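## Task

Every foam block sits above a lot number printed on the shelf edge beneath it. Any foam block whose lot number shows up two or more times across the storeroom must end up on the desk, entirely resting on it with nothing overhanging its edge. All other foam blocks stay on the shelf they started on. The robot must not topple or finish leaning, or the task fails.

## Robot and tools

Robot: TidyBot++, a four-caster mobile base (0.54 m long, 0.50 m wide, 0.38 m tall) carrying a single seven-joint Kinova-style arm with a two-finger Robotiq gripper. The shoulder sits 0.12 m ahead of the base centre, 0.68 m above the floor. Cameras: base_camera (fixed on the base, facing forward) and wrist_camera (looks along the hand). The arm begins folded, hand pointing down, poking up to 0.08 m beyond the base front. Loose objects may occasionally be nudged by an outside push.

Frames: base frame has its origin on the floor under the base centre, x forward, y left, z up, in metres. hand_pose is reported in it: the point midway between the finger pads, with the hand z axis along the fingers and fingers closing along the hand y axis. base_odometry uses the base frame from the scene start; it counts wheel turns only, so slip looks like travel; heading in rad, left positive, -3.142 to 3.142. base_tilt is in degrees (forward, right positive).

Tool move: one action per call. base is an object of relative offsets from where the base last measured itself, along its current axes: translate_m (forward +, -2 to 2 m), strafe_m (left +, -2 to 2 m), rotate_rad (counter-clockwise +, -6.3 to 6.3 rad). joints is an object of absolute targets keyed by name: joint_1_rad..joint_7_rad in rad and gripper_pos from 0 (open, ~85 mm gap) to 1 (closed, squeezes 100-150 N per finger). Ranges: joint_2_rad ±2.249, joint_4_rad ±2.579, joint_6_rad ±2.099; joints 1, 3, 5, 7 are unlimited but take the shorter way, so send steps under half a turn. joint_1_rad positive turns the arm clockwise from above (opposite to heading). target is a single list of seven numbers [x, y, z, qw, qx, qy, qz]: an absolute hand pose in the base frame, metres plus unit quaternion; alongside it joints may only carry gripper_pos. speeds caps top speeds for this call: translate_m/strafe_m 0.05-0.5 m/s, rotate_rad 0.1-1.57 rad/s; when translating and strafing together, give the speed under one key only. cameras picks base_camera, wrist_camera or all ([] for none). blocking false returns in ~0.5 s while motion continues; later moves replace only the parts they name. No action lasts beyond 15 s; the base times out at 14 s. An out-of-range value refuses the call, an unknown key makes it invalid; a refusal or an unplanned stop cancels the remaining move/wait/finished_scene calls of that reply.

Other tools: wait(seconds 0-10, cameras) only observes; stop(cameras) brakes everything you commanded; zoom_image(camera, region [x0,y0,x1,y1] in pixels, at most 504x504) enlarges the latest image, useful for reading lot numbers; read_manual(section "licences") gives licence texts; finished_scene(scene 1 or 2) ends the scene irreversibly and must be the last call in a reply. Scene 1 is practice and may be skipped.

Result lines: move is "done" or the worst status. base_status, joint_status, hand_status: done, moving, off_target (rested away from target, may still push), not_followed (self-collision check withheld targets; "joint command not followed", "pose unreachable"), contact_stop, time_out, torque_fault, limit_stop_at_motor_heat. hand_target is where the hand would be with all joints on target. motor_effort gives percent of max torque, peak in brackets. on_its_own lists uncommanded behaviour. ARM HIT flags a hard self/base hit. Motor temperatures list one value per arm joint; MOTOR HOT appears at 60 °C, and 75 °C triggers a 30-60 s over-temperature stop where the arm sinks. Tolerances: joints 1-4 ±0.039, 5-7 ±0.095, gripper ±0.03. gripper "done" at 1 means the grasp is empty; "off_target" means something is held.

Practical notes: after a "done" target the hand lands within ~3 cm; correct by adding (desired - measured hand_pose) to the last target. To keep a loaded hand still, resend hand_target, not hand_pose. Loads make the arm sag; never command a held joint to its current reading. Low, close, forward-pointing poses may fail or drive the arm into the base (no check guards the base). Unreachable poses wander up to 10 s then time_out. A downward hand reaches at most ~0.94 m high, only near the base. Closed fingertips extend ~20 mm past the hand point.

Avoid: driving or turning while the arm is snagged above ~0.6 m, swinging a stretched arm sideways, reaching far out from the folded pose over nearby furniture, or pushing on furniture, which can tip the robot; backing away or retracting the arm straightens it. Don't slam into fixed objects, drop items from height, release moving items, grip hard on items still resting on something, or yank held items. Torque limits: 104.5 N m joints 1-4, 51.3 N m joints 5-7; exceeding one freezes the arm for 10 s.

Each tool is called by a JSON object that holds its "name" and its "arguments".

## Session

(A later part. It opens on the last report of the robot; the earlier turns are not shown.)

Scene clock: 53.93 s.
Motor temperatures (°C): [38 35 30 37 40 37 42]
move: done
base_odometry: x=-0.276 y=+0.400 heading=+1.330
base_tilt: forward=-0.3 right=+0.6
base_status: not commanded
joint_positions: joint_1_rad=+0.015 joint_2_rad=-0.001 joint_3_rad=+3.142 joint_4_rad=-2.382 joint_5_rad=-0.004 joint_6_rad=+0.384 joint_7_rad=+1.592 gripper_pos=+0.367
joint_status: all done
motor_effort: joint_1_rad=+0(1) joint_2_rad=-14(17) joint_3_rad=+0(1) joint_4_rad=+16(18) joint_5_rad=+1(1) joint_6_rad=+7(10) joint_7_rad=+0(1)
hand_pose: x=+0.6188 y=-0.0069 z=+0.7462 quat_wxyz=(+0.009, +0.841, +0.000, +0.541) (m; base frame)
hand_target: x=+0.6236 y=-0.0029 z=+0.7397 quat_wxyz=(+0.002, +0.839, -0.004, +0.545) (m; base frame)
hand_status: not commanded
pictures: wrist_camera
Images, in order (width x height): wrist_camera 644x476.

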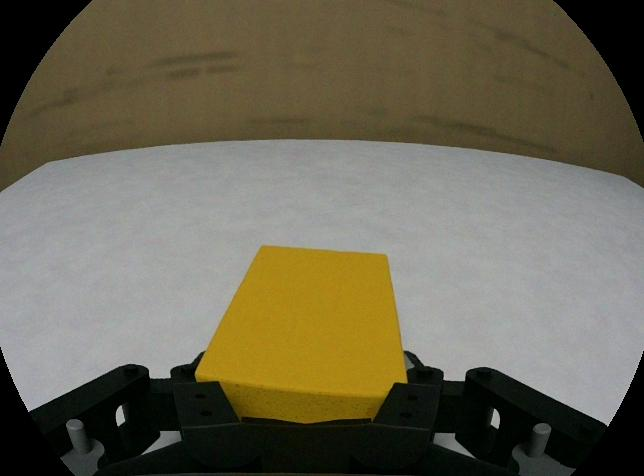

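{"name": "move", "arguments": {"joints": {"gripper_pos":0.05}, "cameras": []}}

{"name": "move", "arguments": {"base": {"translate_m":-0.35}, "cameras": ["wrist_camera"]}}

Scene clock: 54.87 s.
Motor temperatures (°C): [38 35 30 37 40 37 42]
move: done
base_odometry: x=-0.276 y=+0.400 heading=+1.330
base_tilt: forward=-0.3 right=+0.6
base_status: not commanded
joint_positions: joint_1_rad=+0.015 joint_2_rad=+0.008 joint_3_rad=+3.142 joint_4_rad=-2.382 joint_5_rad=-0.004 joint_6_rad=+0.384 joint_7_rad=+1.592 gripper_pos=+0.050
joint_status: all done
motor_effort: joint_1_rad=+0(1) joint_2_rad=-16(17) joint_3_rad=+0(0) joint_4_rad=+17(17) joint_5_rad=+1(1) joint_6_rad=+8(9) joint_7_rad=+0(0)
hand_pose: x=+0.6193 y=-0.0069 z=+0.7419 quat_wxyz=(+0.009, +0.843, +0.000, +0.538) (m; base frame)
hand_target: x=+0.6236 y=-0.0029 z=+0.7397 quat_wxyz=(+0.002, +0.839, -0.004, +0.545) (m; base frame)
hand_status: not commanded
pictures: none
No camera images: "cameras" was empty.

Scene clock: 57.07 s.
Motor temperatures (°C): [38 35 30 37 40 37 42]
move: done
base_odometry: x=-0.359 y=+0.060 heading=+1.330
base_tilt: forward=-0.3 right=+0.6
base_status: done
joint_positions: joint_1_rad=+0.015 joint_2_rad=+0.017 joint_3_rad=+3.142 joint_4_rad=-2.382 joint_5_rad=-0.004 joint_6_rad=+0.386 joint_7_rad=+1.592 gripper_pos=+0.050
joint_status: not commanded
motor_effort: joint_1_rad=+0(2) joint_2_rad=-16(19) joint_3_rad=+0(2) joint_4_rad=+17(18) joint_5_rad=+1(1) joint_6_rad=+8(9) joint_7_rad=+0(1)
hand_pose: x=+0.6202 y=-0.0068 z=+0.7379 quat_wxyz=(+0.009, +0.845, +0.000, +0.535) (m; base frame)
hand_target: x=+0.6236 y=-0.0029 z=+0.7397 quat_wxyz=(+0.002, +0.839, -0.004, +0.545) (m; base frame)
hand_status: not commanded
pictures: wrist_camera
Images, in order (width x height): wrist_camera 644x476.

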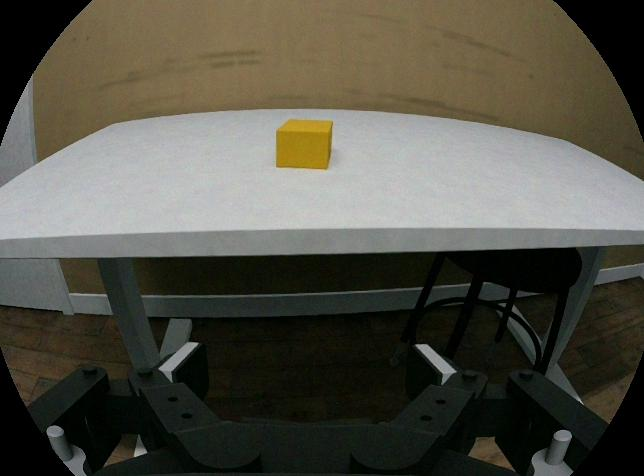

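{"name": "move", "arguments": {"base": {"translate_m":-0.1,"strafe_m":0.5,"rotate_rad":1.595}, "joints": {"joint_1_rad":-0.426,"joint_2_rad":0.05,"joint_3_rad":3.14,"joint_4_rad":-1.32,"joint_5_rad":1.125,"joint_6_rad":-1.306,"joint_7_rad":0.268,"gripper_pos":0}}}

Scene clock: 61.70 s.
Motor temperatures (°C): [38 35 30 37 40 37 42]
move: done
base_odometry: x=-0.869 y=+0.082 heading=+2.924
base_tilt: forward=-0.3 right=+0.6
base_status: done
joint_positions: joint_1_rad=-0.413 joint_2_rad=+0.038 joint_3_rad=+3.139 joint_4_rad=-1.334 joint_5_rad=+1.059 joint_6_rad=-1.253 joint_7_rad=+0.313 gripper_pos=+0.000
joint_status: all done
motor_effort: joint_1_rad=+0(5) joint_2_rad=-20(24) joint_3_rad=+1(3) joint_4_rad=+19(22) joint_5_rad=+8(9) joint_6_rad=+3(9) joint_7_rad=+0(1)
hand_pose: x=+0.6327 y=-0.0540 z=+1.0410 quat_wxyz=(+0.174, +0.774, -0.314, +0.522) (m; base frame)
hand_target: x=+0.6266 y=-0.0653 z=+1.0537 quat_wxyz=(+0.197, +0.753, -0.333, +0.532) (m; base frame)
hand_status: not commanded
pictures: base_camera, wrist_camera
Images, in order (width x height): base_camera 644x364, wrist_camera 644x476.

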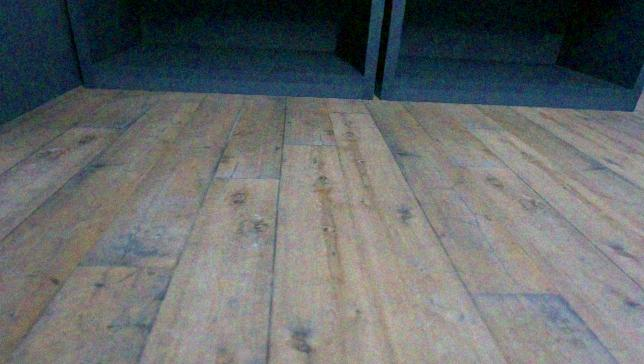

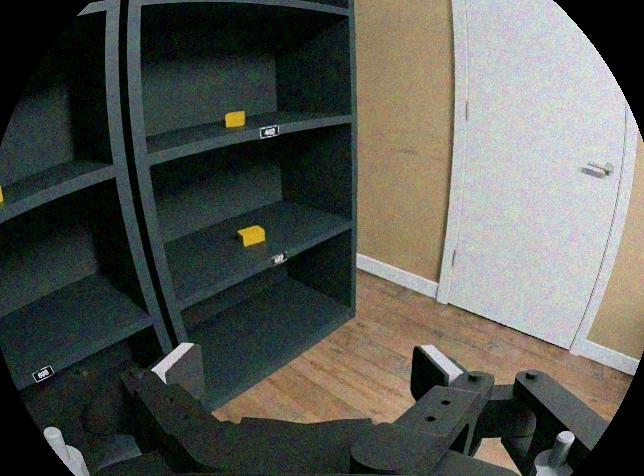

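{"name": "move", "arguments": {"base": {"translate_m":0.67,"strafe_m":0.35}, "joints": {"joint_4_rad":-1.25}}}

Scene clock: 64.80 s.
Motor temperatures (°C): [38 35 30 37 40 37 42]
move: done
base_odometry: x=-1.599 y=-0.115 heading=+2.924
base_tilt: forward=-0.3 right=+0.6
base_status: done
joint_positions: joint_1_rad=-0.413 joint_2_rad=+0.042 joint_3_rad=+3.139 joint_4_rad=-1.260 joint_5_rad=+1.066 joint_6_rad=-1.261 joint_7_rad=+0.311 gripper_pos=+0.000
joint_status: all done
motor_effort: joint_1_rad=-1(2) joint_2_rad=-19(23) joint_3_rad=+0(1) joint_4_rad=+19(20) joint_5_rad=+8(9) joint_6_rad=+4(5) joint_7_rad=+0(1)
hand_pose: x=+0.6354 y=-0.0545 z=+1.0723 quat_wxyz=(+0.157, +0.757, -0.329, +0.542) (m; base frame)
hand_target: x=+0.6288 y=-0.0644 z=+1.0828 quat_wxyz=(+0.175, +0.738, -0.347, +0.551) (m; base frame)
hand_status: not commanded
pictures: base_camera, wrist_camera
Images, in order (width x height): base_camera 644x364, wrist_camera 644x476.

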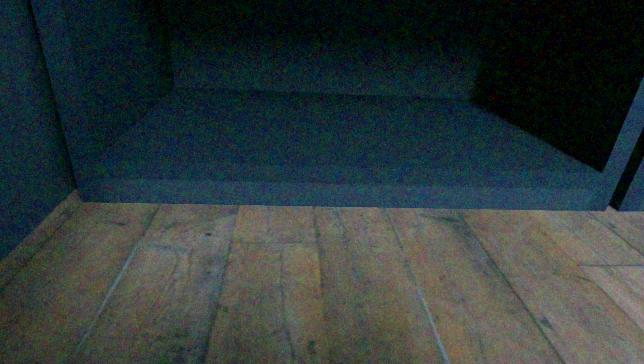

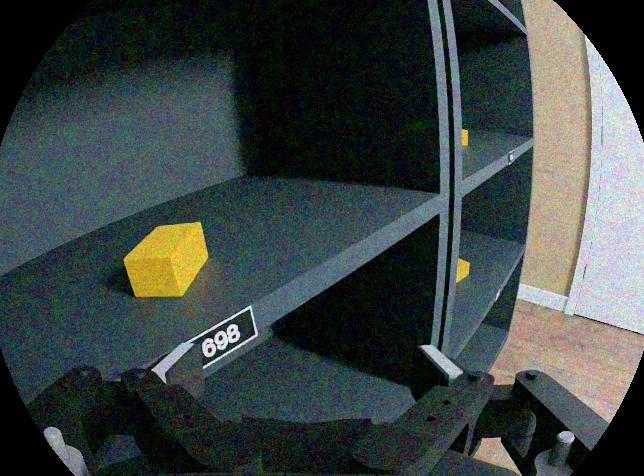

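{"name": "move", "arguments": {"base": {"translate_m":0.22,"strafe_m":0.05}, "joints": {"joint_4_rad":-1.32}}}

Scene clock: 67.07 s.
Motor temperatures (°C): [38 35 30 37 40 37 42]
move: done
base_odometry: x=-1.824 y=-0.116 heading=+2.925
base_tilt: forward=-0.3 right=+0.6
base_status: done
joint_positions: joint_1_rad=-0.413 joint_2_rad=+0.047 joint_3_rad=+3.139 joint_4_rad=-1.298 joint_5_rad=+1.067 joint_6_rad=-1.262 joint_7_rad=+0.311 gripper_pos=+0.000
joint_status: all done
motor_effort: joint_1_rad=+0(1) joint_2_rad=-20(23) joint_3_rad=+0(1) joint_4_rad=+19(20) joint_5_rad=+8(8) joint_6_rad=+4(5) joint_7_rad=+0(1)
hand_pose: x=+0.6354 y=-0.0548 z=+1.0540 quat_wxyz=(+0.171, +0.766, -0.321, +0.530) (m; base frame)
hand_target: x=+0.6266 y=-0.0653 z=+1.0537 quat_wxyz=(+0.197, +0.753, -0.333, +0.532) (m; base frame)
hand_status: not commanded
pictures: base_camera, wrist_camera
Images, in order (width x height): base_camera 644x364, wrist_camera 644x476.

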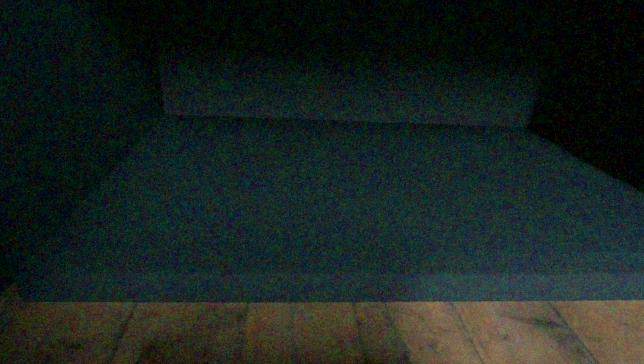

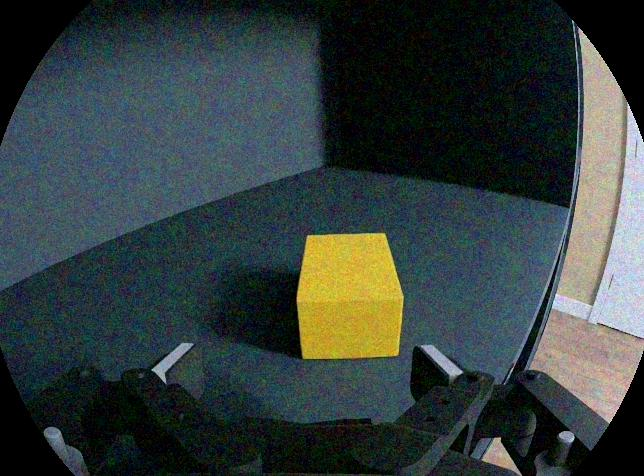

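{"name": "move", "arguments": {"base": {"translate_m":0.01,"strafe_m":-0.047}, "joints": {"joint_4_rad":-1.388}, "cameras": ["wrist_camera"]}}

Scene clock: 68.60 s.
Motor temperatures (°C): [38 35 30 37 40 37 42]
move: done
base_odometry: x=-1.824 y=-0.068 heading=+2.925
base_tilt: forward=-0.3 right=+0.6
base_status: done
joint_positions: joint_1_rad=-0.416 joint_2_rad=+0.046 joint_3_rad=+3.141 joint_4_rad=-1.364 joint_5_rad=+1.067 joint_6_rad=-1.263 joint_7_rad=+0.311 gripper_pos=+0.000
joint_status: all done
motor_effort: joint_1_rad=-1(3) joint_2_rad=-20(21) joint_3_rad=+1(2) joint_4_rad=+19(20) joint_5_rad=+8(8) joint_6_rad=+3(4) joint_7_rad=+0(1)
hand_pose: x=+0.6314 y=-0.0561 z=+1.0257 quat_wxyz=(+0.191, +0.780, -0.309, +0.511) (m; base frame)
hand_target: x=+0.6227 y=-0.0671 z=+1.0257 quat_wxyz=(+0.218, +0.766, -0.320, +0.513) (m; base frame)
hand_status: not commanded
pictures: wrist_camera
Images, in order (width x height): wrist_camera 644x476.

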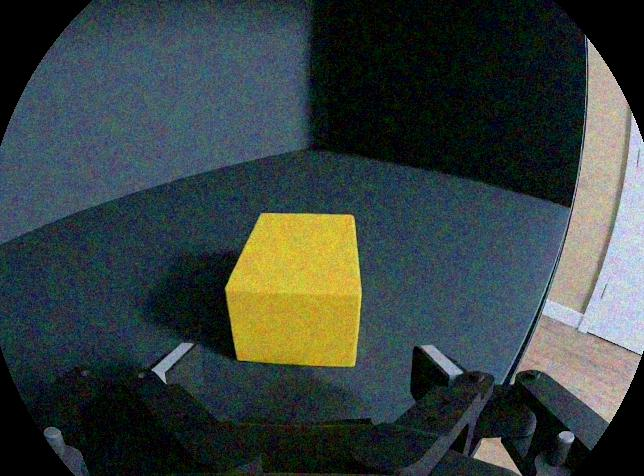

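{"name": "move", "arguments": {"base": {"translate_m":0.058,"strafe_m":-0.048}, "speeds": {"translate_m":0.15}, "cameras": ["wrist_camera"]}}

{"name": "move", "arguments": {"joints": {"gripper_pos":0.5}, "cameras": ["wrist_camera"]}}

Scene clock: 70.03 s.
Motor temperatures (°C): [38 35 30 37 40 37 42]
move: done
base_odometry: x=-1.870 y=-0.008 heading=+2.925
base_tilt: forward=-0.3 right=+0.6
base_status: done
joint_positions: joint_1_rad=-0.418 joint_2_rad=+0.045 joint_3_rad=+3.141 joint_4_rad=-1.364 joint_5_rad=+1.067 joint_6_rad=-1.263 joint_7_rad=+0.311 gripper_pos=+0.000
joint_status: not commanded
motor_effort: joint_1_rad=+0(2) joint_2_rad=-20(22) joint_3_rad=+1(2) joint_4_rad=+19(20) joint_5_rad=+8(9) joint_6_rad=+3(4) joint_7_rad=+0(1)
hand_pose: x=+0.6311 y=-0.0552 z=+1.0263 quat_wxyz=(+0.190, +0.780, -0.308, +0.511) (m; base frame)
hand_target: x=+0.6227 y=-0.0671 z=+1.0257 quat_wxyz=(+0.218, +0.766, -0.320, +0.513) (m; base frame)
hand_status: not commanded
pictures: wrist_camera
Images, in order (width x height): wrist_camera 644x476.

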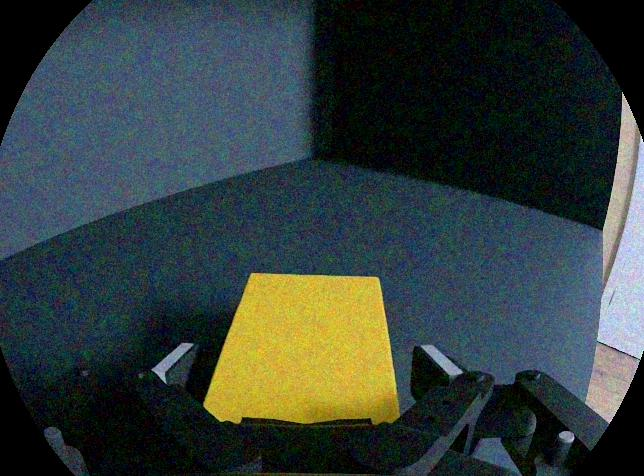

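Scene clock: 70.87 s.
Motor temperatures (°C): [38 35 30 37 40 37 42]
move: off_target
base_odometry: x=-1.870 y=-0.008 heading=+2.925
base_tilt: forward=-0.3 right=+0.6
base_status: not commanded
joint_positions: joint_1_rad=-0.418 joint_2_rad=+0.045 joint_3_rad=+3.141 joint_4_rad=-1.364 joint_5_rad=+1.070 joint_6_rad=-1.263 joint_7_rad=+0.311 gripper_pos=+0.382
joint_status: gripper_pos off_target (ended at +0.382, target +0.500)
motor_effort: joint_1_rad=+0(1) joint_2_rad=-19(21) joint_3_rad=+0(1) joint_4_rad=+18(19) joint_5_rad=+8(8) joint_6_rad=+3(3) joint_7_rad=+0(1)
hand_pose: x=+0.6310 y=-0.0557 z=+1.0272 quat_wxyz=(+0.191, +0.779, -0.308, +0.512) (m; base frame)
hand_target: x=+0.6227 y=-0.0671 z=+1.0257 quat_wxyz=(+0.218, +0.766, -0.320, +0.513) (m; base frame)
hand_status: not commanded
pictures: wrist_camera
Images, in order (width x height): wrist_camera 644x476.

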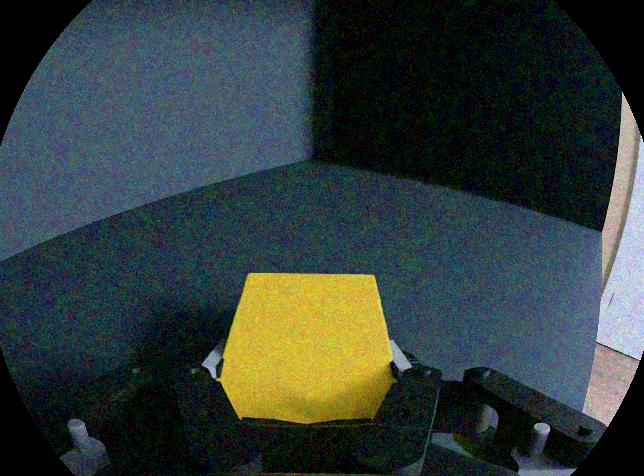

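{"name": "move", "arguments": {"joints": {"joint_4_rad":-1.22}, "cameras": [], "blocking": false}}

{"name": "move", "arguments": {"base": {"translate_m":-0.42,"strafe_m":-0.05}, "cameras": ["wrist_camera"]}}

{"name": "move", "arguments": {"base": {"translate_m":-1.23,"strafe_m":-0.21}, "joints": {"joint_1_rad":0.01,"joint_2_rad":-0.16,"joint_3_rad":3.14,"joint_4_rad":-2.322,"joint_5_rad":0.03,"joint_6_rad":0.2,"joint_7_rad":1.58}, "cameras": ["wrist_camera"]}}

{"name": "move", "arguments": {"base": {"strafe_m":-0.1,"rotate_rad":-1.595}, "cameras": ["wrist_camera"]}}

Scene clock: 71.77 s.
Motor temperatures (°C): [38 35 30 37 40 37 42]
move: moving
base_odometry: x=-1.870 y=-0.008 heading=+2.925
base_tilt: forward=-0.3 right=+0.6
base_status: not commanded
joint_positions: joint_1_rad=-0.418 joint_2_rad=+0.045 joint_3_rad=+3.141 joint_4_rad=-1.286 joint_5_rad=+1.070 joint_6_rad=-1.263 joint_7_rad=+0.311 gripper_pos=+0.382
joint_status: joint_4_rad moving
motor_effort: joint_1_rad=+0(1) joint_2_rad=-20(21) joint_3_rad=+0(1) joint_4_rad=+19(21) joint_5_rad=+8(9) joint_6_rad=+3(4) joint_7_rad=+0(0)
hand_pose: x=+0.6352 y=-0.0539 z=+1.0606 quat_wxyz=(+0.167, +0.763, -0.322, +0.535) (m; base frame)
hand_target: x=+0.6284 y=-0.0645 z=+1.0761 quat_wxyz=(+0.180, +0.742, -0.344, +0.547) (m; base frame)
hand_status: not commanded
pictures: none
No camera images: "cameras" was empty.

Scene clock: 74.00 s.
Motor temperatures (°C): [38 35 30 37 40 37 42]
move: done
base_odometry: x=-1.449 y=-0.050 heading=+2.925
base_tilt: forward=-0.4 right=+0.6
base_status: done
joint_positions: joint_1_rad=-0.418 joint_2_rad=+0.037 joint_3_rad=+3.141 joint_4_rad=-1.232 joint_5_rad=+1.071 joint_6_rad=-1.264 joint_7_rad=+0.311 gripper_pos=+0.382
joint_status: all done
motor_effort: joint_1_rad=+0(3) joint_2_rad=-20(23) joint_3_rad=+0(1) joint_4_rad=+18(20) joint_5_rad=+8(9) joint_6_rad=+4(5) joint_7_rad=+0(1)
hand_pose: x=+0.6337 y=-0.0547 z=+1.0873 quat_wxyz=(+0.149, +0.750, -0.334, +0.552) (m; base frame)
hand_target: x=+0.6291 y=-0.0642 z=+1.0953 quat_wxyz=(+0.166, +0.732, -0.353, +0.559) (m; base frame)
hand_status: not commanded
pictures: wrist_camera
Images, in order (width x height): wrist_camera 644x476.

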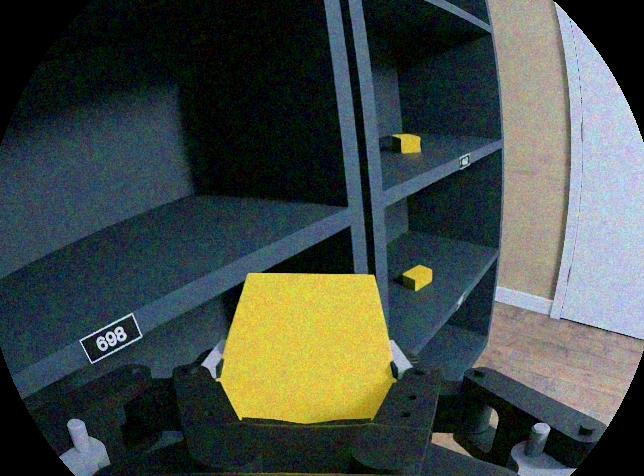

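Scene clock: 77.87 s.
Motor temperatures (°C): [38 35 30 37 40 37 42]
move: done
base_odometry: x=-0.203 y=-0.109 heading=+2.925
base_tilt: forward=-0.3 right=+0.6
base_status: done
joint_positions: joint_1_rad=-0.009 joint_2_rad=-0.156 joint_3_rad=+3.141 joint_4_rad=-2.295 joint_5_rad=+0.100 joint_6_rad=+0.144 joint_7_rad=+1.537 gripper_pos=+0.382
joint_status: all done
motor_effort: joint_1_rad=-1(2) joint_2_rad=-13(23) joint_3_rad=+1(2) joint_4_rad=+20(23) joint_5_rad=+1(9) joint_6_rad=+8(10) joint_7_rad=+0(1)
hand_pose: x=+0.6019 y=+0.0104 z=+0.7995 quat_wxyz=(+0.009, +0.840, +0.035, +0.542) (m; base frame)
hand_target: x=+0.6007 y=-0.0008 z=+0.8033 quat_wxyz=(+0.011, +0.831, +0.014, +0.556) (m; base frame)
hand_status: not commanded
pictures: wrist_camera
Images, in order (width x height): wrist_camera 644x476.

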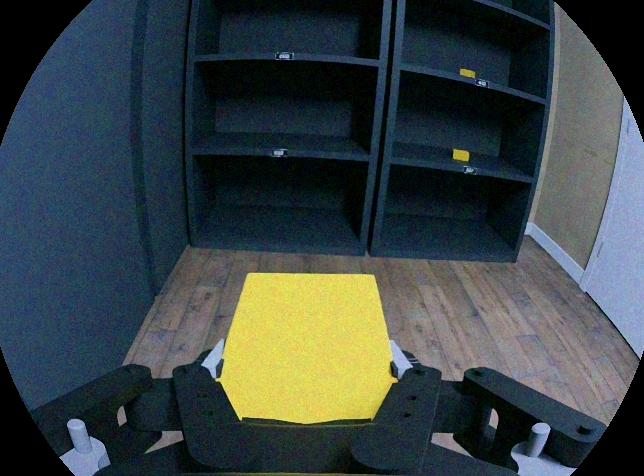

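Scene clock: 80.27 s.
Motor temperatures (°C): [38 35 30 37 40 37 42]
move: done
base_odometry: x=-0.181 y=-0.011 heading=+1.331
base_tilt: forward=-0.3 right=+0.6
base_status: done
joint_positions: joint_1_rad=+0.004 joint_2_rad=-0.156 joint_3_rad=+3.141 joint_4_rad=-2.295 joint_5_rad=+0.098 joint_6_rad=+0.147 joint_7_rad=+1.537 gripper_pos=+0.382
joint_status: not commanded
motor_effort: joint_1_rad=-1(2) joint_2_rad=-14(15) joint_3_rad=+0(3) joint_4_rad=+19(21) joint_5_rad=+1(1) joint_6_rad=+8(9) joint_7_rad=+0(1)
hand_pose: x=+0.6024 y=+0.0041 z=+0.8003 quat_wxyz=(+0.012, +0.839, +0.029, +0.543) (m; base frame)
hand_target: x=+0.6007 y=-0.0008 z=+0.8033 quat_wxyz=(+0.011, +0.831, +0.014, +0.556) (m; base frame)
hand_status: not commanded
pictures: wrist_camera
Images, in order (width x height): wrist_camera 644x476.

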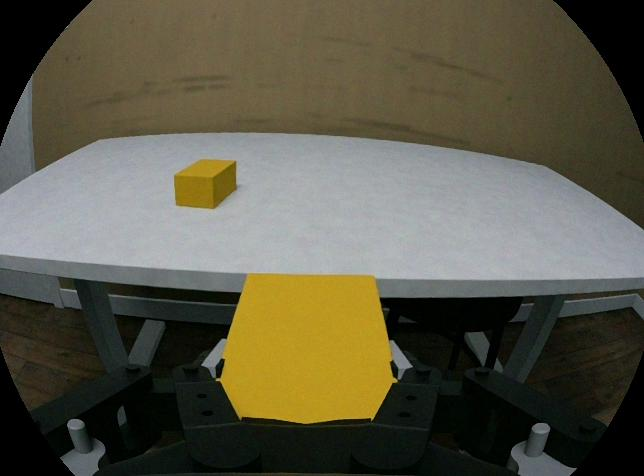

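{"name": "move", "arguments": {"base": {"translate_m":0.37}, "cameras": []}}

{"name": "move", "arguments": {"joints": {"joint_2_rad":-0.02,"joint_4_rad":-2.405,"joint_6_rad":0.43}, "cameras": []}}

{"name": "move", "arguments": {"joints": {"joint_2_rad":0.03,"joint_4_rad":-2.39,"joint_6_rad":0.46}, "cameras": ["wrist_camera"]}}

Scene clock: 82.53 s.
Motor temperatures (°C): [38 35 30 37 40 37 42]
move: done
base_odometry: x=-0.093 y=+0.348 heading=+1.330
base_tilt: forward=-0.3 right=+0.6
base_status: done
joint_positions: joint_1_rad=+0.004 joint_2_rad=-0.158 joint_3_rad=+3.141 joint_4_rad=-2.297 joint_5_rad=+0.098 joint_6_rad=+0.148 joint_7_rad=+1.537 gripper_pos=+0.382
joint_status: not commanded
motor_effort: joint_1_rad=-1(1) joint_2_rad=-13(15) joint_3_rad=+0(1) joint_4_rad=+20(21) joint_5_rad=+0(1) joint_6_rad=+8(9) joint_7_rad=+0(0)
hand_pose: x=+0.6020 y=+0.0041 z=+0.8011 quat_wxyz=(+0.012, +0.839, +0.029, +0.544) (m; base frame)
hand_target: x=+0.6007 y=-0.0008 z=+0.8033 quat_wxyz=(+0.011, +0.831, +0.014, +0.556) (m; base frame)
hand_status: not commanded
pictures: none
No camera images: "cameras" was empty.

Scene clock: 83.87 s.
Motor temperatures (°C): [38 35 30 37 40 37 42]
move: done
base_odometry: x=-0.093 y=+0.348 heading=+1.330
base_tilt: forward=-0.3 right=+0.6
base_status: not commanded
joint_positions: joint_1_rad=+0.004 joint_2_rad=-0.033 joint_3_rad=+3.141 joint_4_rad=-2.379 joint_5_rad=+0.097 joint_6_rad=+0.371 joint_7_rad=+1.537 gripper_pos=+0.382
joint_status: all done
motor_effort: joint_1_rad=-1(1) joint_2_rad=-15(19) joint_3_rad=+0(0) joint_4_rad=+17(20) joint_5_rad=+0(1) joint_6_rad=+9(9) joint_7_rad=+0(1)
hand_pose: x=+0.6156 y=+0.0106 z=+0.7599 quat_wxyz=(+0.002, +0.834, +0.032, +0.551) (m; base frame)
hand_target: x=+0.6149 y=+0.0011 z=+0.7572 quat_wxyz=(+0.007, +0.829, +0.015, +0.559) (m; base frame)
hand_status: not commanded
pictures: none
No camera images: "cameras" was empty.

Scene clock: 84.60 s.
Motor temperatures (°C): [38 35 30 37 40 37 42]
move: done
base_odometry: x=-0.093 y=+0.348 heading=+1.330
base_tilt: forward=-0.3 right=+0.6
base_status: not commanded
joint_positions: joint_1_rad=+0.004 joint_2_rad=-0.005 joint_3_rad=+3.141 joint_4_rad=-2.379 joint_5_rad=+0.097 joint_6_rad=+0.412 joint_7_rad=+1.537 gripper_pos=+0.382
joint_status: all done
motor_effort: joint_1_rad=-1(1) joint_2_rad=-14(16) joint_3_rad=+0(0) joint_4_rad=+17(18) joint_5_rad=+1(1) joint_6_rad=+8(9) joint_7_rad=+0(1)
hand_pose: x=+0.6227 y=+0.0117 z=+0.7571 quat_wxyz=(+0.000, +0.831, +0.032, +0.555) (m; base frame)
hand_target: x=+0.6273 y=+0.0012 z=+0.7482 quat_wxyz=(+0.007, +0.830, +0.015, +0.557) (m; base frame)
hand_status: not commanded
pictures: wrist_camera
Images, in order (width x height): wrist_camera 644x476.

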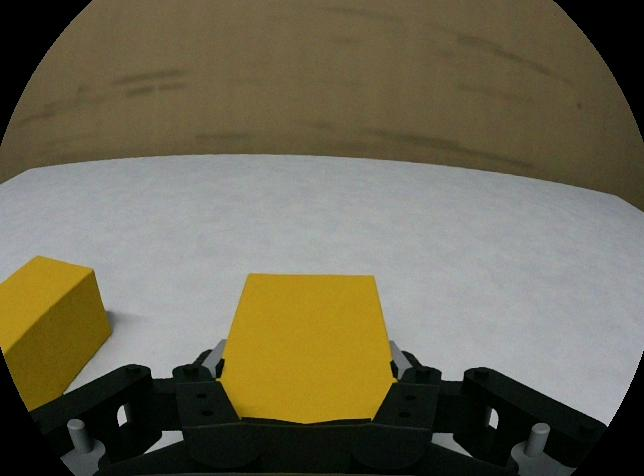

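{"name": "move", "arguments": {"joints": {"joint_2_rad":0.07,"joint_4_rad":-2.38,"joint_6_rad":0.50}, "cameras": []}}

Scene clock: 85.40 s.
Motor temperatures (°C): [38 35 30 37 40 37 42]
move: off_target
base_odometry: x=-0.093 y=+0.348 heading=+1.330
base_tilt: forward=-0.3 right=+0.6
base_status: not commanded
joint_positions: joint_1_rad=+0.004 joint_2_rad=+0.023 joint_3_rad=+3.141 joint_4_rad=-2.379 joint_5_rad=+0.097 joint_6_rad=+0.461 joint_7_rad=+1.537 gripper_pos=+0.382
joint_status: joint_2_rad off_target (ended at +0.023, target +0.070); the others done
motor_effort: joint_1_rad=-1(1) joint_2_rad=-12(13) joint_3_rad=+0(0) joint_4_rad=+15(17) joint_5_rad=+1(1) joint_6_rad=+6(7) joint_7_rad=+0(0)
hand_pose: x=+0.6304 y=+0.0130 z=+0.7575 quat_wxyz=(-0.002, +0.825, +0.033, +0.564) (m; base frame)
hand_target: x=+0.6381 y=+0.0015 z=+0.7441 quat_wxyz=(+0.006, +0.828, +0.015, +0.561) (m; base frame)
hand_status: not commanded
pictures: none
No camera images: "cameras" was empty.

{"name": "move", "arguments": {"joints": {"gripper_pos":0.05}, "cameras": []}}

{"name": "move", "arguments": {"base": {"translate_m":-0.37}, "cameras": ["wrist_camera"]}}

{"name": "move", "arguments": {"base": {"strafe_m":-0.95}, "joints": {"joint_1_rad":2.2,"joint_2_rad":-1.0,"joint_3_rad":3.14,"joint_4_rad":-2.5,"joint_5_rad":0,"joint_6_rad":-0.5,"joint_7_rad":1.57,"gripper_pos":0}}}

Scene clock: 86.67 s.
Motor temperatures (°C): [38 35 30 37 40 37 42]
move: done
base_odometry: x=-0.093 y=+0.348 heading=+1.330
base_tilt: forward=-0.3 right=+0.6
base_status: not commanded
joint_positions: joint_1_rad=+0.004 joint_2_rad=+0.052 joint_3_rad=+3.141 joint_4_rad=-2.378 joint_5_rad=+0.097 joint_6_rad=+0.461 joint_7_rad=+1.538 gripper_pos=+0.050
joint_status: all done
motor_effort: joint_1_rad=-1(1) joint_2_rad=-17(19) joint_3_rad=+0(0) joint_4_rad=+16(17) joint_5_rad=+0(1) joint_6_rad=+8(9) joint_7_rad=+0(1)
hand_pose: x=+0.6325 y=+0.0129 z=+0.7426 quat_wxyz=(-0.002, +0.833, +0.033, +0.553) (m; base frame)
hand_target: x=+0.6381 y=+0.0015 z=+0.7441 quat_wxyz=(+0.006, +0.828, +0.015, +0.561) (m; base frame)
hand_status: not commanded
pictures: none
No camera images: "cameras" was empty.

Scene clock: 88.90 s.
Motor temperatures (°C): [38 35 30 37 40 37 42]
move: done
base_odometry: x=-0.181 y=-0.011 heading=+1.331
base_tilt: forward=-0.3 right=+0.6
base_status: done
joint_positions: joint_1_rad=+0.004 joint_2_rad=+0.057 joint_3_rad=+3.141 joint_4_rad=-2.378 joint_5_rad=+0.096 joint_6_rad=+0.461 joint_7_rad=+1.538 gripper_pos=+0.050
joint_status: not commanded
motor_effort: joint_1_rad=-1(2) joint_2_rad=-18(20) joint_3_rad=+0(2) joint_4_rad=+16(18) joint_5_rad=+0(1) joint_6_rad=+8(9) joint_7_rad=+0(1)
hand_pose: x=+0.6328 y=+0.0126 z=+0.7403 quat_wxyz=(-0.002, +0.834, +0.032, +0.551) (m; base frame)
hand_target: x=+0.6381 y=+0.0015 z=+0.7441 quat_wxyz=(+0.006, +0.828, +0.015, +0.561) (m; base frame)
hand_status: not commanded
pictures: wrist_camera
Images, in order (width x height): wrist_camera 644x476.

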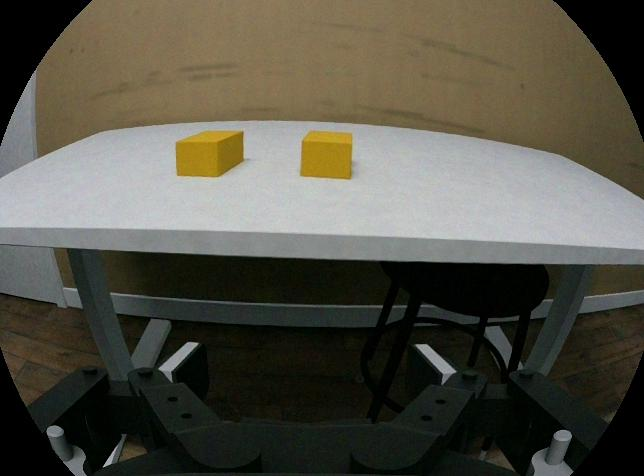

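Scene clock: 92.20 s.
Motor temperatures (°C): [38 35 30 37 40 37 42]
move: done
base_odometry: x=+0.742 y=-0.237 heading=+1.330
base_tilt: forward=-0.4 right=+0.6
base_status: done
joint_positions: joint_1_rad=+2.182 joint_2_rad=-0.979 joint_3_rad=+3.141 joint_4_rad=-2.467 joint_5_rad=+0.070 joint_6_rad=-0.449 joint_7_rad=+1.538 gripper_pos=+0.000
joint_status: all done
motor_effort: joint_1_rad=+0(3) joint_2_rad=+9(19) joint_3_rad=+1(3) joint_4_rad=+22(23) joint_5_rad=+1(2) joint_6_rad=+8(10) joint_7_rad=+0(1)
hand_pose: x=-0.0336 y=-0.2039 z=+0.8311 quat_wxyz=(+0.512, +0.384, -0.729, +0.243) (m; base frame)
hand_target: x=-0.0224 y=-0.1971 z=+0.8018 quat_wxyz=(+0.482, +0.382, -0.750, +0.245) (m; base frame)
hand_status: not commanded
pictures: base_camera, wrist_camera
Images, in order (width x height): base_camera 644x364, wrist_camera 644x476.

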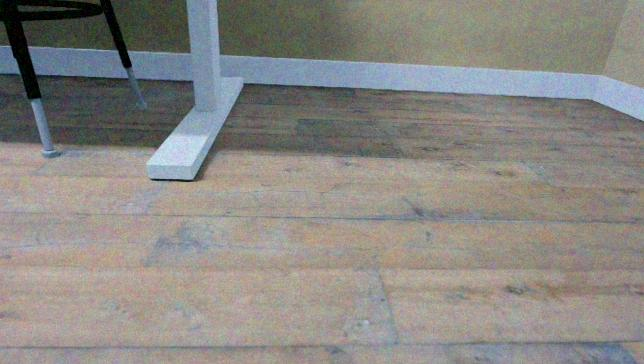

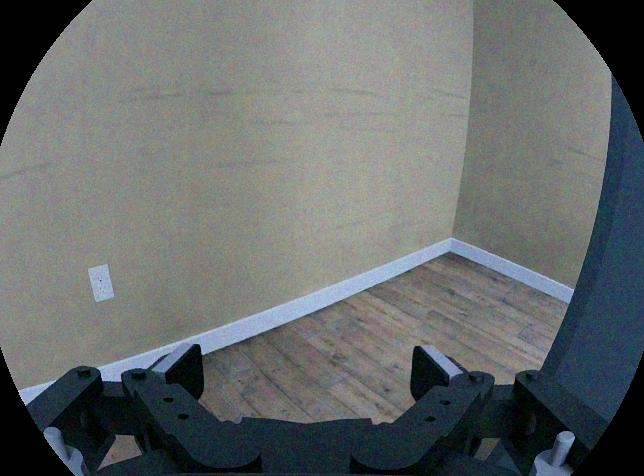

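{"name": "move", "arguments": {"base": {"translate_m":-0.3,"strafe_m":-0.65}, "cameras": []}}

{"name": "move", "arguments": {"base": {"translate_m":-1.58}, "joints": {"joint_1_rad":-0.8}}}

Scene clock: 95.97 s.
Motor temperatures (°C): [38 35 30 37 40 37 42]
move: done
base_odometry: x=+1.302 y=-0.683 heading=+1.331
base_tilt: forward=-0.3 right=+0.6
base_status: done
joint_positions: joint_1_rad=+2.182 joint_2_rad=-0.988 joint_3_rad=+3.141 joint_4_rad=-2.469 joint_5_rad=+0.069 joint_6_rad=-0.454 joint_7_rad=+1.538 gripper_pos=+0.000
joint_status: not commanded
motor_effort: joint_1_rad=+0(1) joint_2_rad=+9(11) joint_3_rad=+1(2) joint_4_rad=+22(23) joint_5_rad=+1(1) joint_6_rad=+8(9) joint_7_rad=+0(1)
hand_pose: x=-0.0325 y=-0.2024 z=+0.8312 quat_wxyz=(+0.513, +0.383, -0.729, +0.244) (m; base frame)
hand_target: x=-0.0224 y=-0.1971 z=+0.8018 quat_wxyz=(+0.482, +0.382, -0.750, +0.245) (m; base frame)
hand_status: not commanded
pictures: none
No camera images: "cameras" was empty.

Scene clock: 103.67 s.
Motor temperatures (°C): [37 35 30 37 40 37 42]
move: time_out
base_odometry: x=+0.940 y=-2.161 heading=+1.334
base_tilt: forward=-0.4 right=+0.6
base_status: translate_m time_out (by the wheels' count: -1.522 of -1.580)
joint_positions: joint_1_rad=-0.789 joint_2_rad=-0.995 joint_3_rad=+3.139 joint_4_rad=-2.481 joint_5_rad=+0.061 joint_6_rad=-0.466 joint_7_rad=+1.538 gripper_pos=+0.000
joint_status: all done
motor_effort: joint_1_rad=-1(6) joint_2_rad=+9(24) joint_3_rad=+1(8) joint_4_rad=+22(29) joint_5_rad=+1(3) joint_6_rad=+8(10) joint_7_rad=+0(1)
hand_pose: x=+0.2993 y=+0.1723 z=+0.8219 quat_wxyz=(-0.199, +0.764, +0.320, +0.524) (m; base frame)
hand_target: x=+0.2868 y=+0.1752 z=+0.8018 quat_wxyz=(-0.210, +0.775, +0.328, +0.498) (m; base frame)
hand_status: not commanded
pictures: base_camera, wrist_camera
Images, in order (width x height): base_camera 644x364, wrist_camera 644x476.

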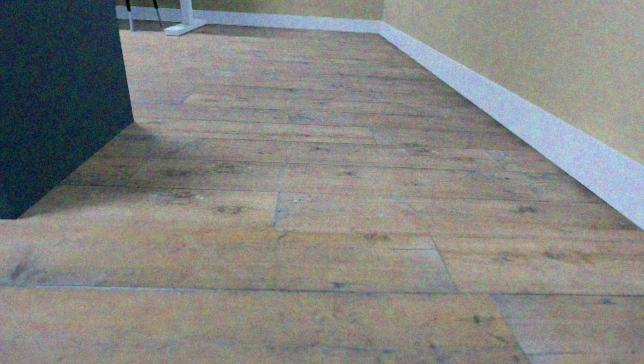

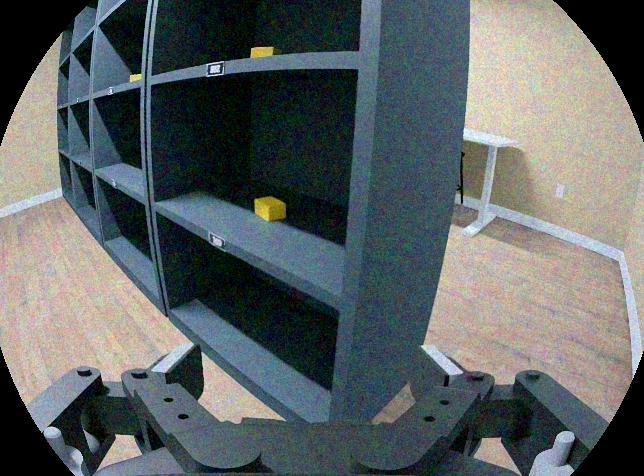

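{"name": "zoom_image", "arguments": {"camera": "wrist_camera", "region": [190, 50, 290, 125]}}

{"name": "zoom_image", "arguments": {"camera": "wrist_camera", "region": [195, 190, 295, 265]}}

{"name": "move", "arguments": {"base": {"translate_m":0.06,"strafe_m":1.0}, "joints": {"joint_1_rad":-0.2,"joint_6_rad":-0.35}}}

{"name": "move", "arguments": {"base": {"strafe_m":0.9}}}

Scaled by 5.040.

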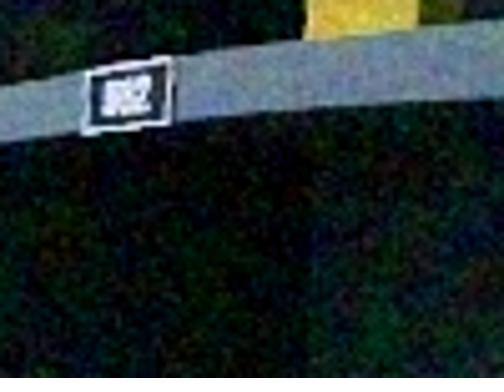

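Scaled by 5.040.

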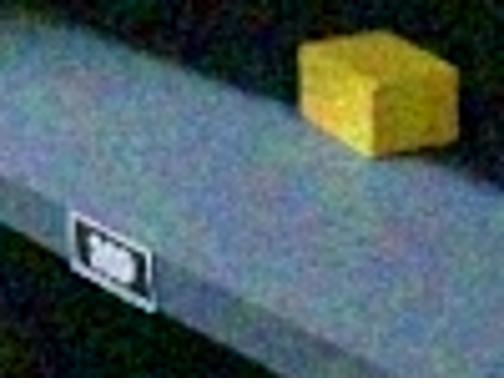

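Scene clock: 107.30 s.
Motor temperatures (°C): [37 35 30 37 40 37 42]
move: done
base_odometry: x=-0.018 y=-1.869 heading=+1.335
base_tilt: forward=-0.3 right=+0.6
base_status: done
joint_positions: joint_1_rad=-0.216 joint_2_rad=-0.995 joint_3_rad=+3.139 joint_4_rad=-2.481 joint_5_rad=+0.061 joint_6_rad=-0.405 joint_7_rad=+1.538 gripper_pos=+0.000
joint_status: all done
motor_effort: joint_1_rad=+0(2) joint_2_rad=+9(11) joint_3_rad=+1(2) joint_4_rad=+22(23) joint_5_rad=+1(1) joint_6_rad=+8(9) joint_7_rad=+0(1)
hand_pose: x=+0.3699 y=+0.0495 z=+0.8394 quat_wxyz=(-0.046, +0.806, +0.091, +0.584) (m; base frame)
hand_target: x=+0.3722 y=+0.0532 z=+0.8456 quat_wxyz=(-0.060, +0.795, +0.080, +0.599) (m; base frame)
hand_status: not commanded
pictures: base_camera, wrist_camera
Images, in order (width x height): base_camera 644x364, wrist_camera 644x476.

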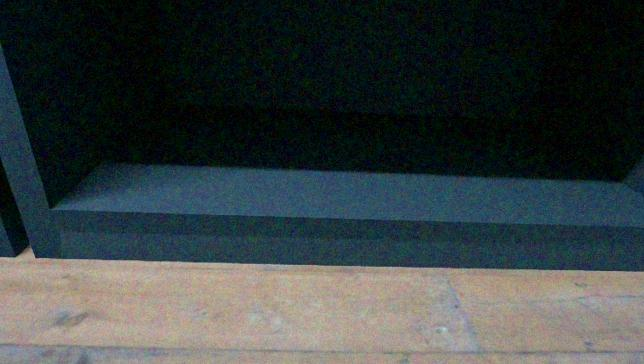

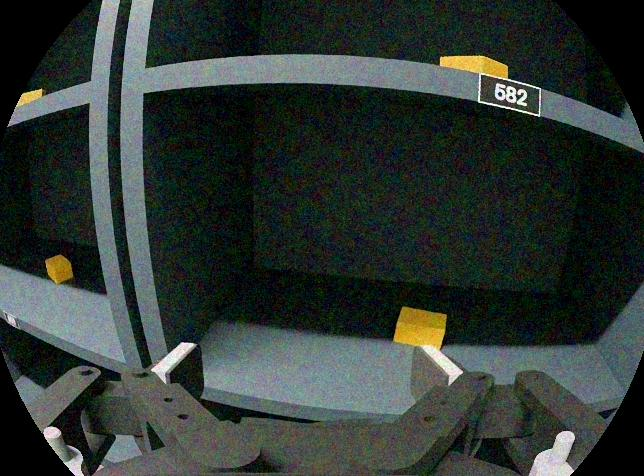

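Scene clock: 110.43 s.
Motor temperatures (°C): [37 35 30 37 40 37 42]
move: done
base_odometry: x=-0.893 y=-1.658 heading=+1.335
base_tilt: forward=-0.4 right=+0.6
base_status: done
joint_positions: joint_1_rad=-0.215 joint_2_rad=-0.995 joint_3_rad=+3.139 joint_4_rad=-2.481 joint_5_rad=+0.061 joint_6_rad=-0.405 joint_7_rad=+1.538 gripper_pos=+0.000
joint_status: not commanded
motor_effort: joint_1_rad=-1(1) joint_2_rad=+9(11) joint_3_rad=+1(2) joint_4_rad=+23(24) joint_5_rad=+1(1) joint_6_rad=+9(9) joint_7_rad=+0(1)
hand_pose: x=+0.3700 y=+0.0492 z=+0.8396 quat_wxyz=(-0.046, +0.806, +0.090, +0.584) (m; base frame)
hand_target: x=+0.3722 y=+0.0532 z=+0.8456 quat_wxyz=(-0.060, +0.795, +0.080, +0.599) (m; base frame)
hand_status: not commanded
pictures: base_camera, wrist_camera
Images, in order (width x height): base_camera 644x364, wrist_camera 644x476.

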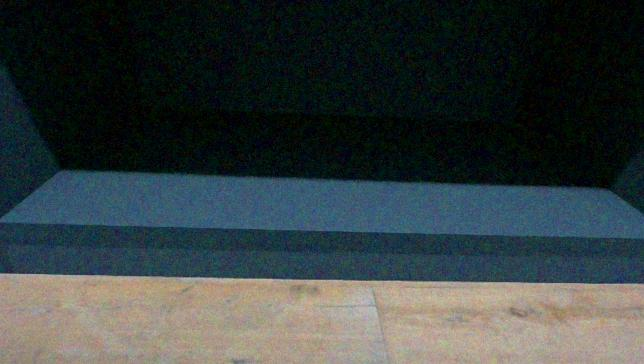

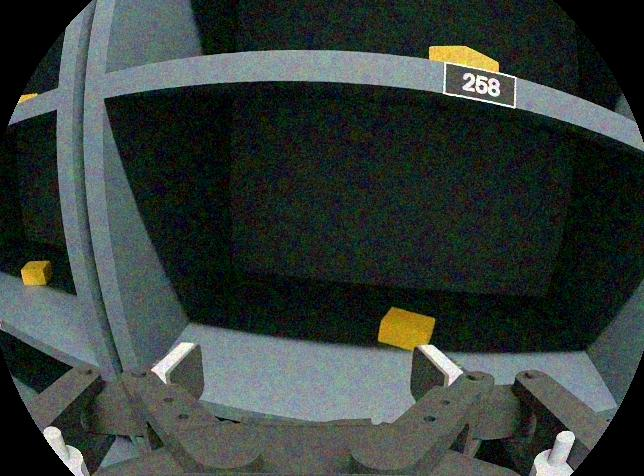

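{"name": "move", "arguments": {"joints": {"joint_1_rad":0.3,"joint_6_rad":-0.68}}}

{"name": "move", "arguments": {"base": {"strafe_m":0.75,"translate_m":-0.03}}}

Scene clock: 112.47 s.
Motor temperatures (°C): [37 35 30 37 40 37 42]
move: done
base_odometry: x=-0.893 y=-1.658 heading=+1.335
base_tilt: forward=-0.4 right=+0.6
base_status: not commanded
joint_positions: joint_1_rad=+0.282 joint_2_rad=-0.995 joint_3_rad=+3.139 joint_4_rad=-2.481 joint_5_rad=+0.061 joint_6_rad=-0.628 joint_7_rad=+1.538 gripper_pos=+0.000
joint_status: all done
motor_effort: joint_1_rad=+0(2) joint_2_rad=+9(10) joint_3_rad=+1(1) joint_4_rad=+21(23) joint_5_rad=+1(1) joint_6_rad=+7(9) joint_7_rad=-1(1)
hand_pose: x=+0.3341 y=-0.0720 z=+0.7766 quat_wxyz=(+0.089, +0.862, -0.123, +0.484) (m; base frame)
hand_target: x=+0.3247 y=-0.0619 z=+0.7532 quat_wxyz=(+0.069, +0.877, -0.132, +0.457) (m; base frame)
hand_status: not commanded
pictures: base_camera, wrist_camera
Images, in order (width x height): base_camera 644x364, wrist_camera 644x476.

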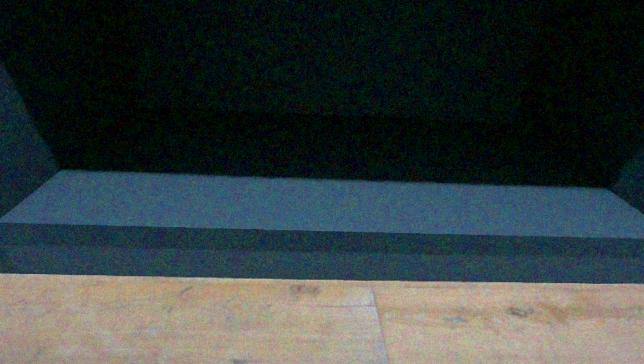

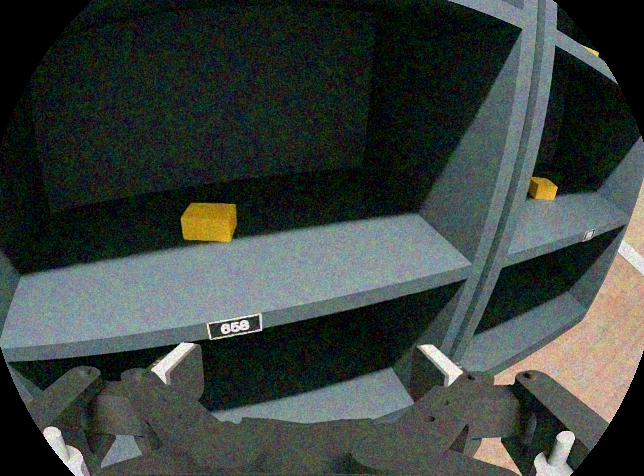

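Scene clock: 115.30 s.
Motor temperatures (°C): [37 35 30 37 40 37 42]
move: done
base_odometry: x=-1.630 y=-1.511 heading=+1.334
base_tilt: forward=-0.4 right=+0.6
base_status: done
joint_positions: joint_1_rad=+0.285 joint_2_rad=-0.995 joint_3_rad=+3.139 joint_4_rad=-2.481 joint_5_rad=+0.061 joint_6_rad=-0.632 joint_7_rad=+1.538 gripper_pos=+0.000
joint_status: not commanded
motor_effort: joint_1_rad=+0(1) joint_2_rad=+10(11) joint_3_rad=+1(2) joint_4_rad=+21(22) joint_5_rad=+1(2) joint_6_rad=+7(8) joint_7_rad=+0(1)
hand_pose: x=+0.3334 y=-0.0725 z=+0.7757 quat_wxyz=(+0.089, +0.863, -0.124, +0.482) (m; base frame)
hand_target: x=+0.3247 y=-0.0619 z=+0.7532 quat_wxyz=(+0.069, +0.877, -0.132, +0.457) (m; base frame)
hand_status: not commanded
pictures: base_camera, wrist_camera
Images, in order (width x height): base_camera 644x364, wrist_camera 644x476.

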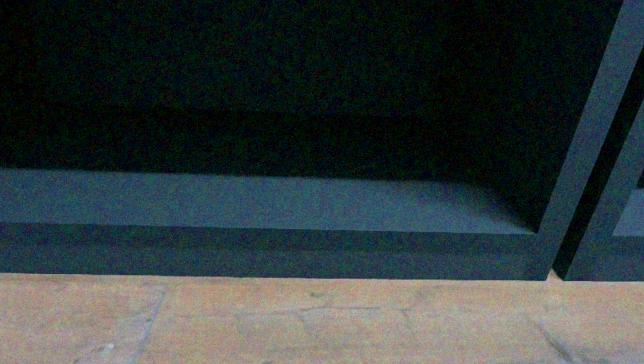

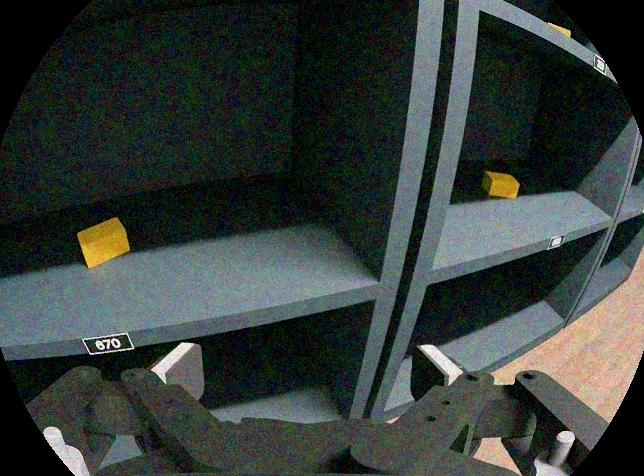

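{"name": "zoom_image", "arguments": {"camera": "wrist_camera", "region": [78, 325, 138, 365]}}

{"name": "zoom_image", "arguments": {"camera": "wrist_camera", "region": [530, 220, 590, 260]}}

{"name": "move", "arguments": {"base": {"strafe_m":0.35}, "joints": {"joint_1_rad":0,"joint_6_rad":-0.3}}}

Scaled by 8.400.

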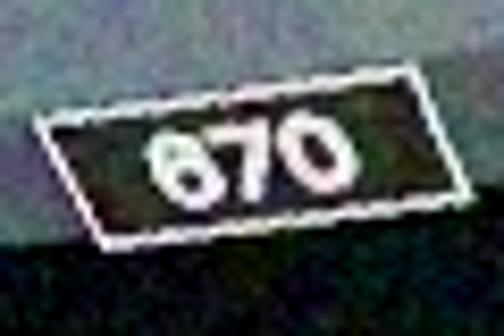

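Scaled by 8.400.

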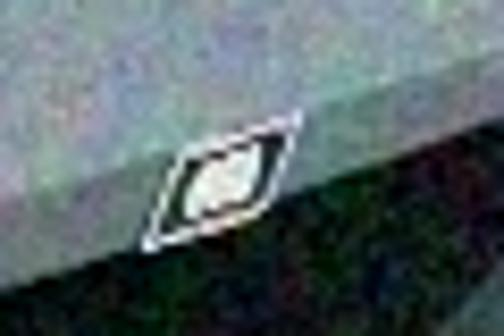

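Scene clock: 117.47 s.
Motor temperatures (°C): [37 35 30 37 40 37 42]
move: done
base_odometry: x=-1.970 y=-1.429 heading=+1.334
base_tilt: forward=-0.4 right=+0.6
base_status: done
joint_positions: joint_1_rad=+0.019 joint_2_rad=-0.995 joint_3_rad=+3.139 joint_4_rad=-2.481 joint_5_rad=+0.061 joint_6_rad=-0.357 joint_7_rad=+1.538 gripper_pos=+0.000
joint_status: all done
motor_effort: joint_1_rad=+0(2) joint_2_rad=+9(10) joint_3_rad=+1(2) joint_4_rad=+22(23) joint_5_rad=+1(1) joint_6_rad=+9(9) joint_7_rad=+0(1)
hand_pose: x=+0.3790 y=-0.0095 z=+0.8539 quat_wxyz=(+0.022, +0.796, -0.003, +0.605) (m; base frame)
hand_target: x=+0.3817 y=+0.0018 z=+0.8607 quat_wxyz=(+0.000, +0.783, +0.000, +0.622) (m; base frame)
hand_status: not commanded
pictures: base_camera, wrist_camera
Images, in order (width x height): base_camera 644x364, wrist_camera 644x476.

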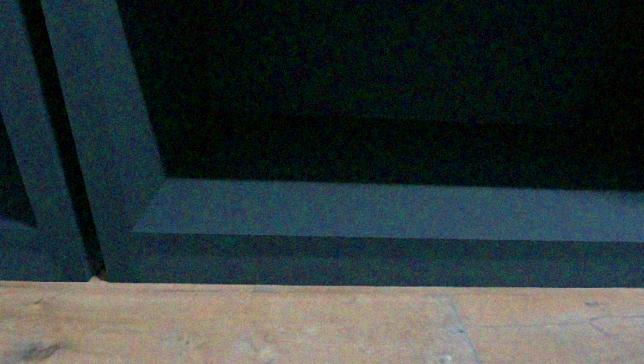

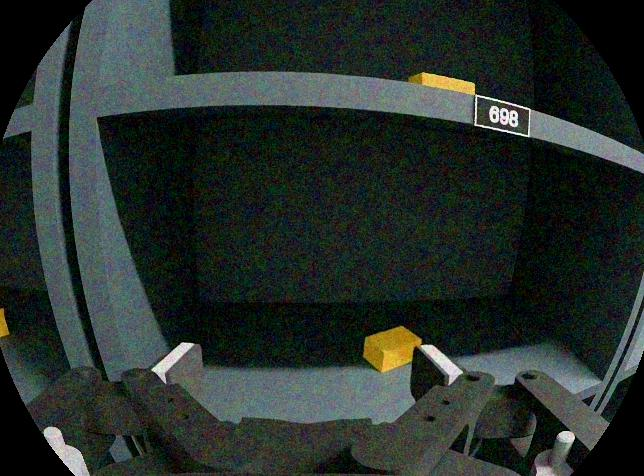

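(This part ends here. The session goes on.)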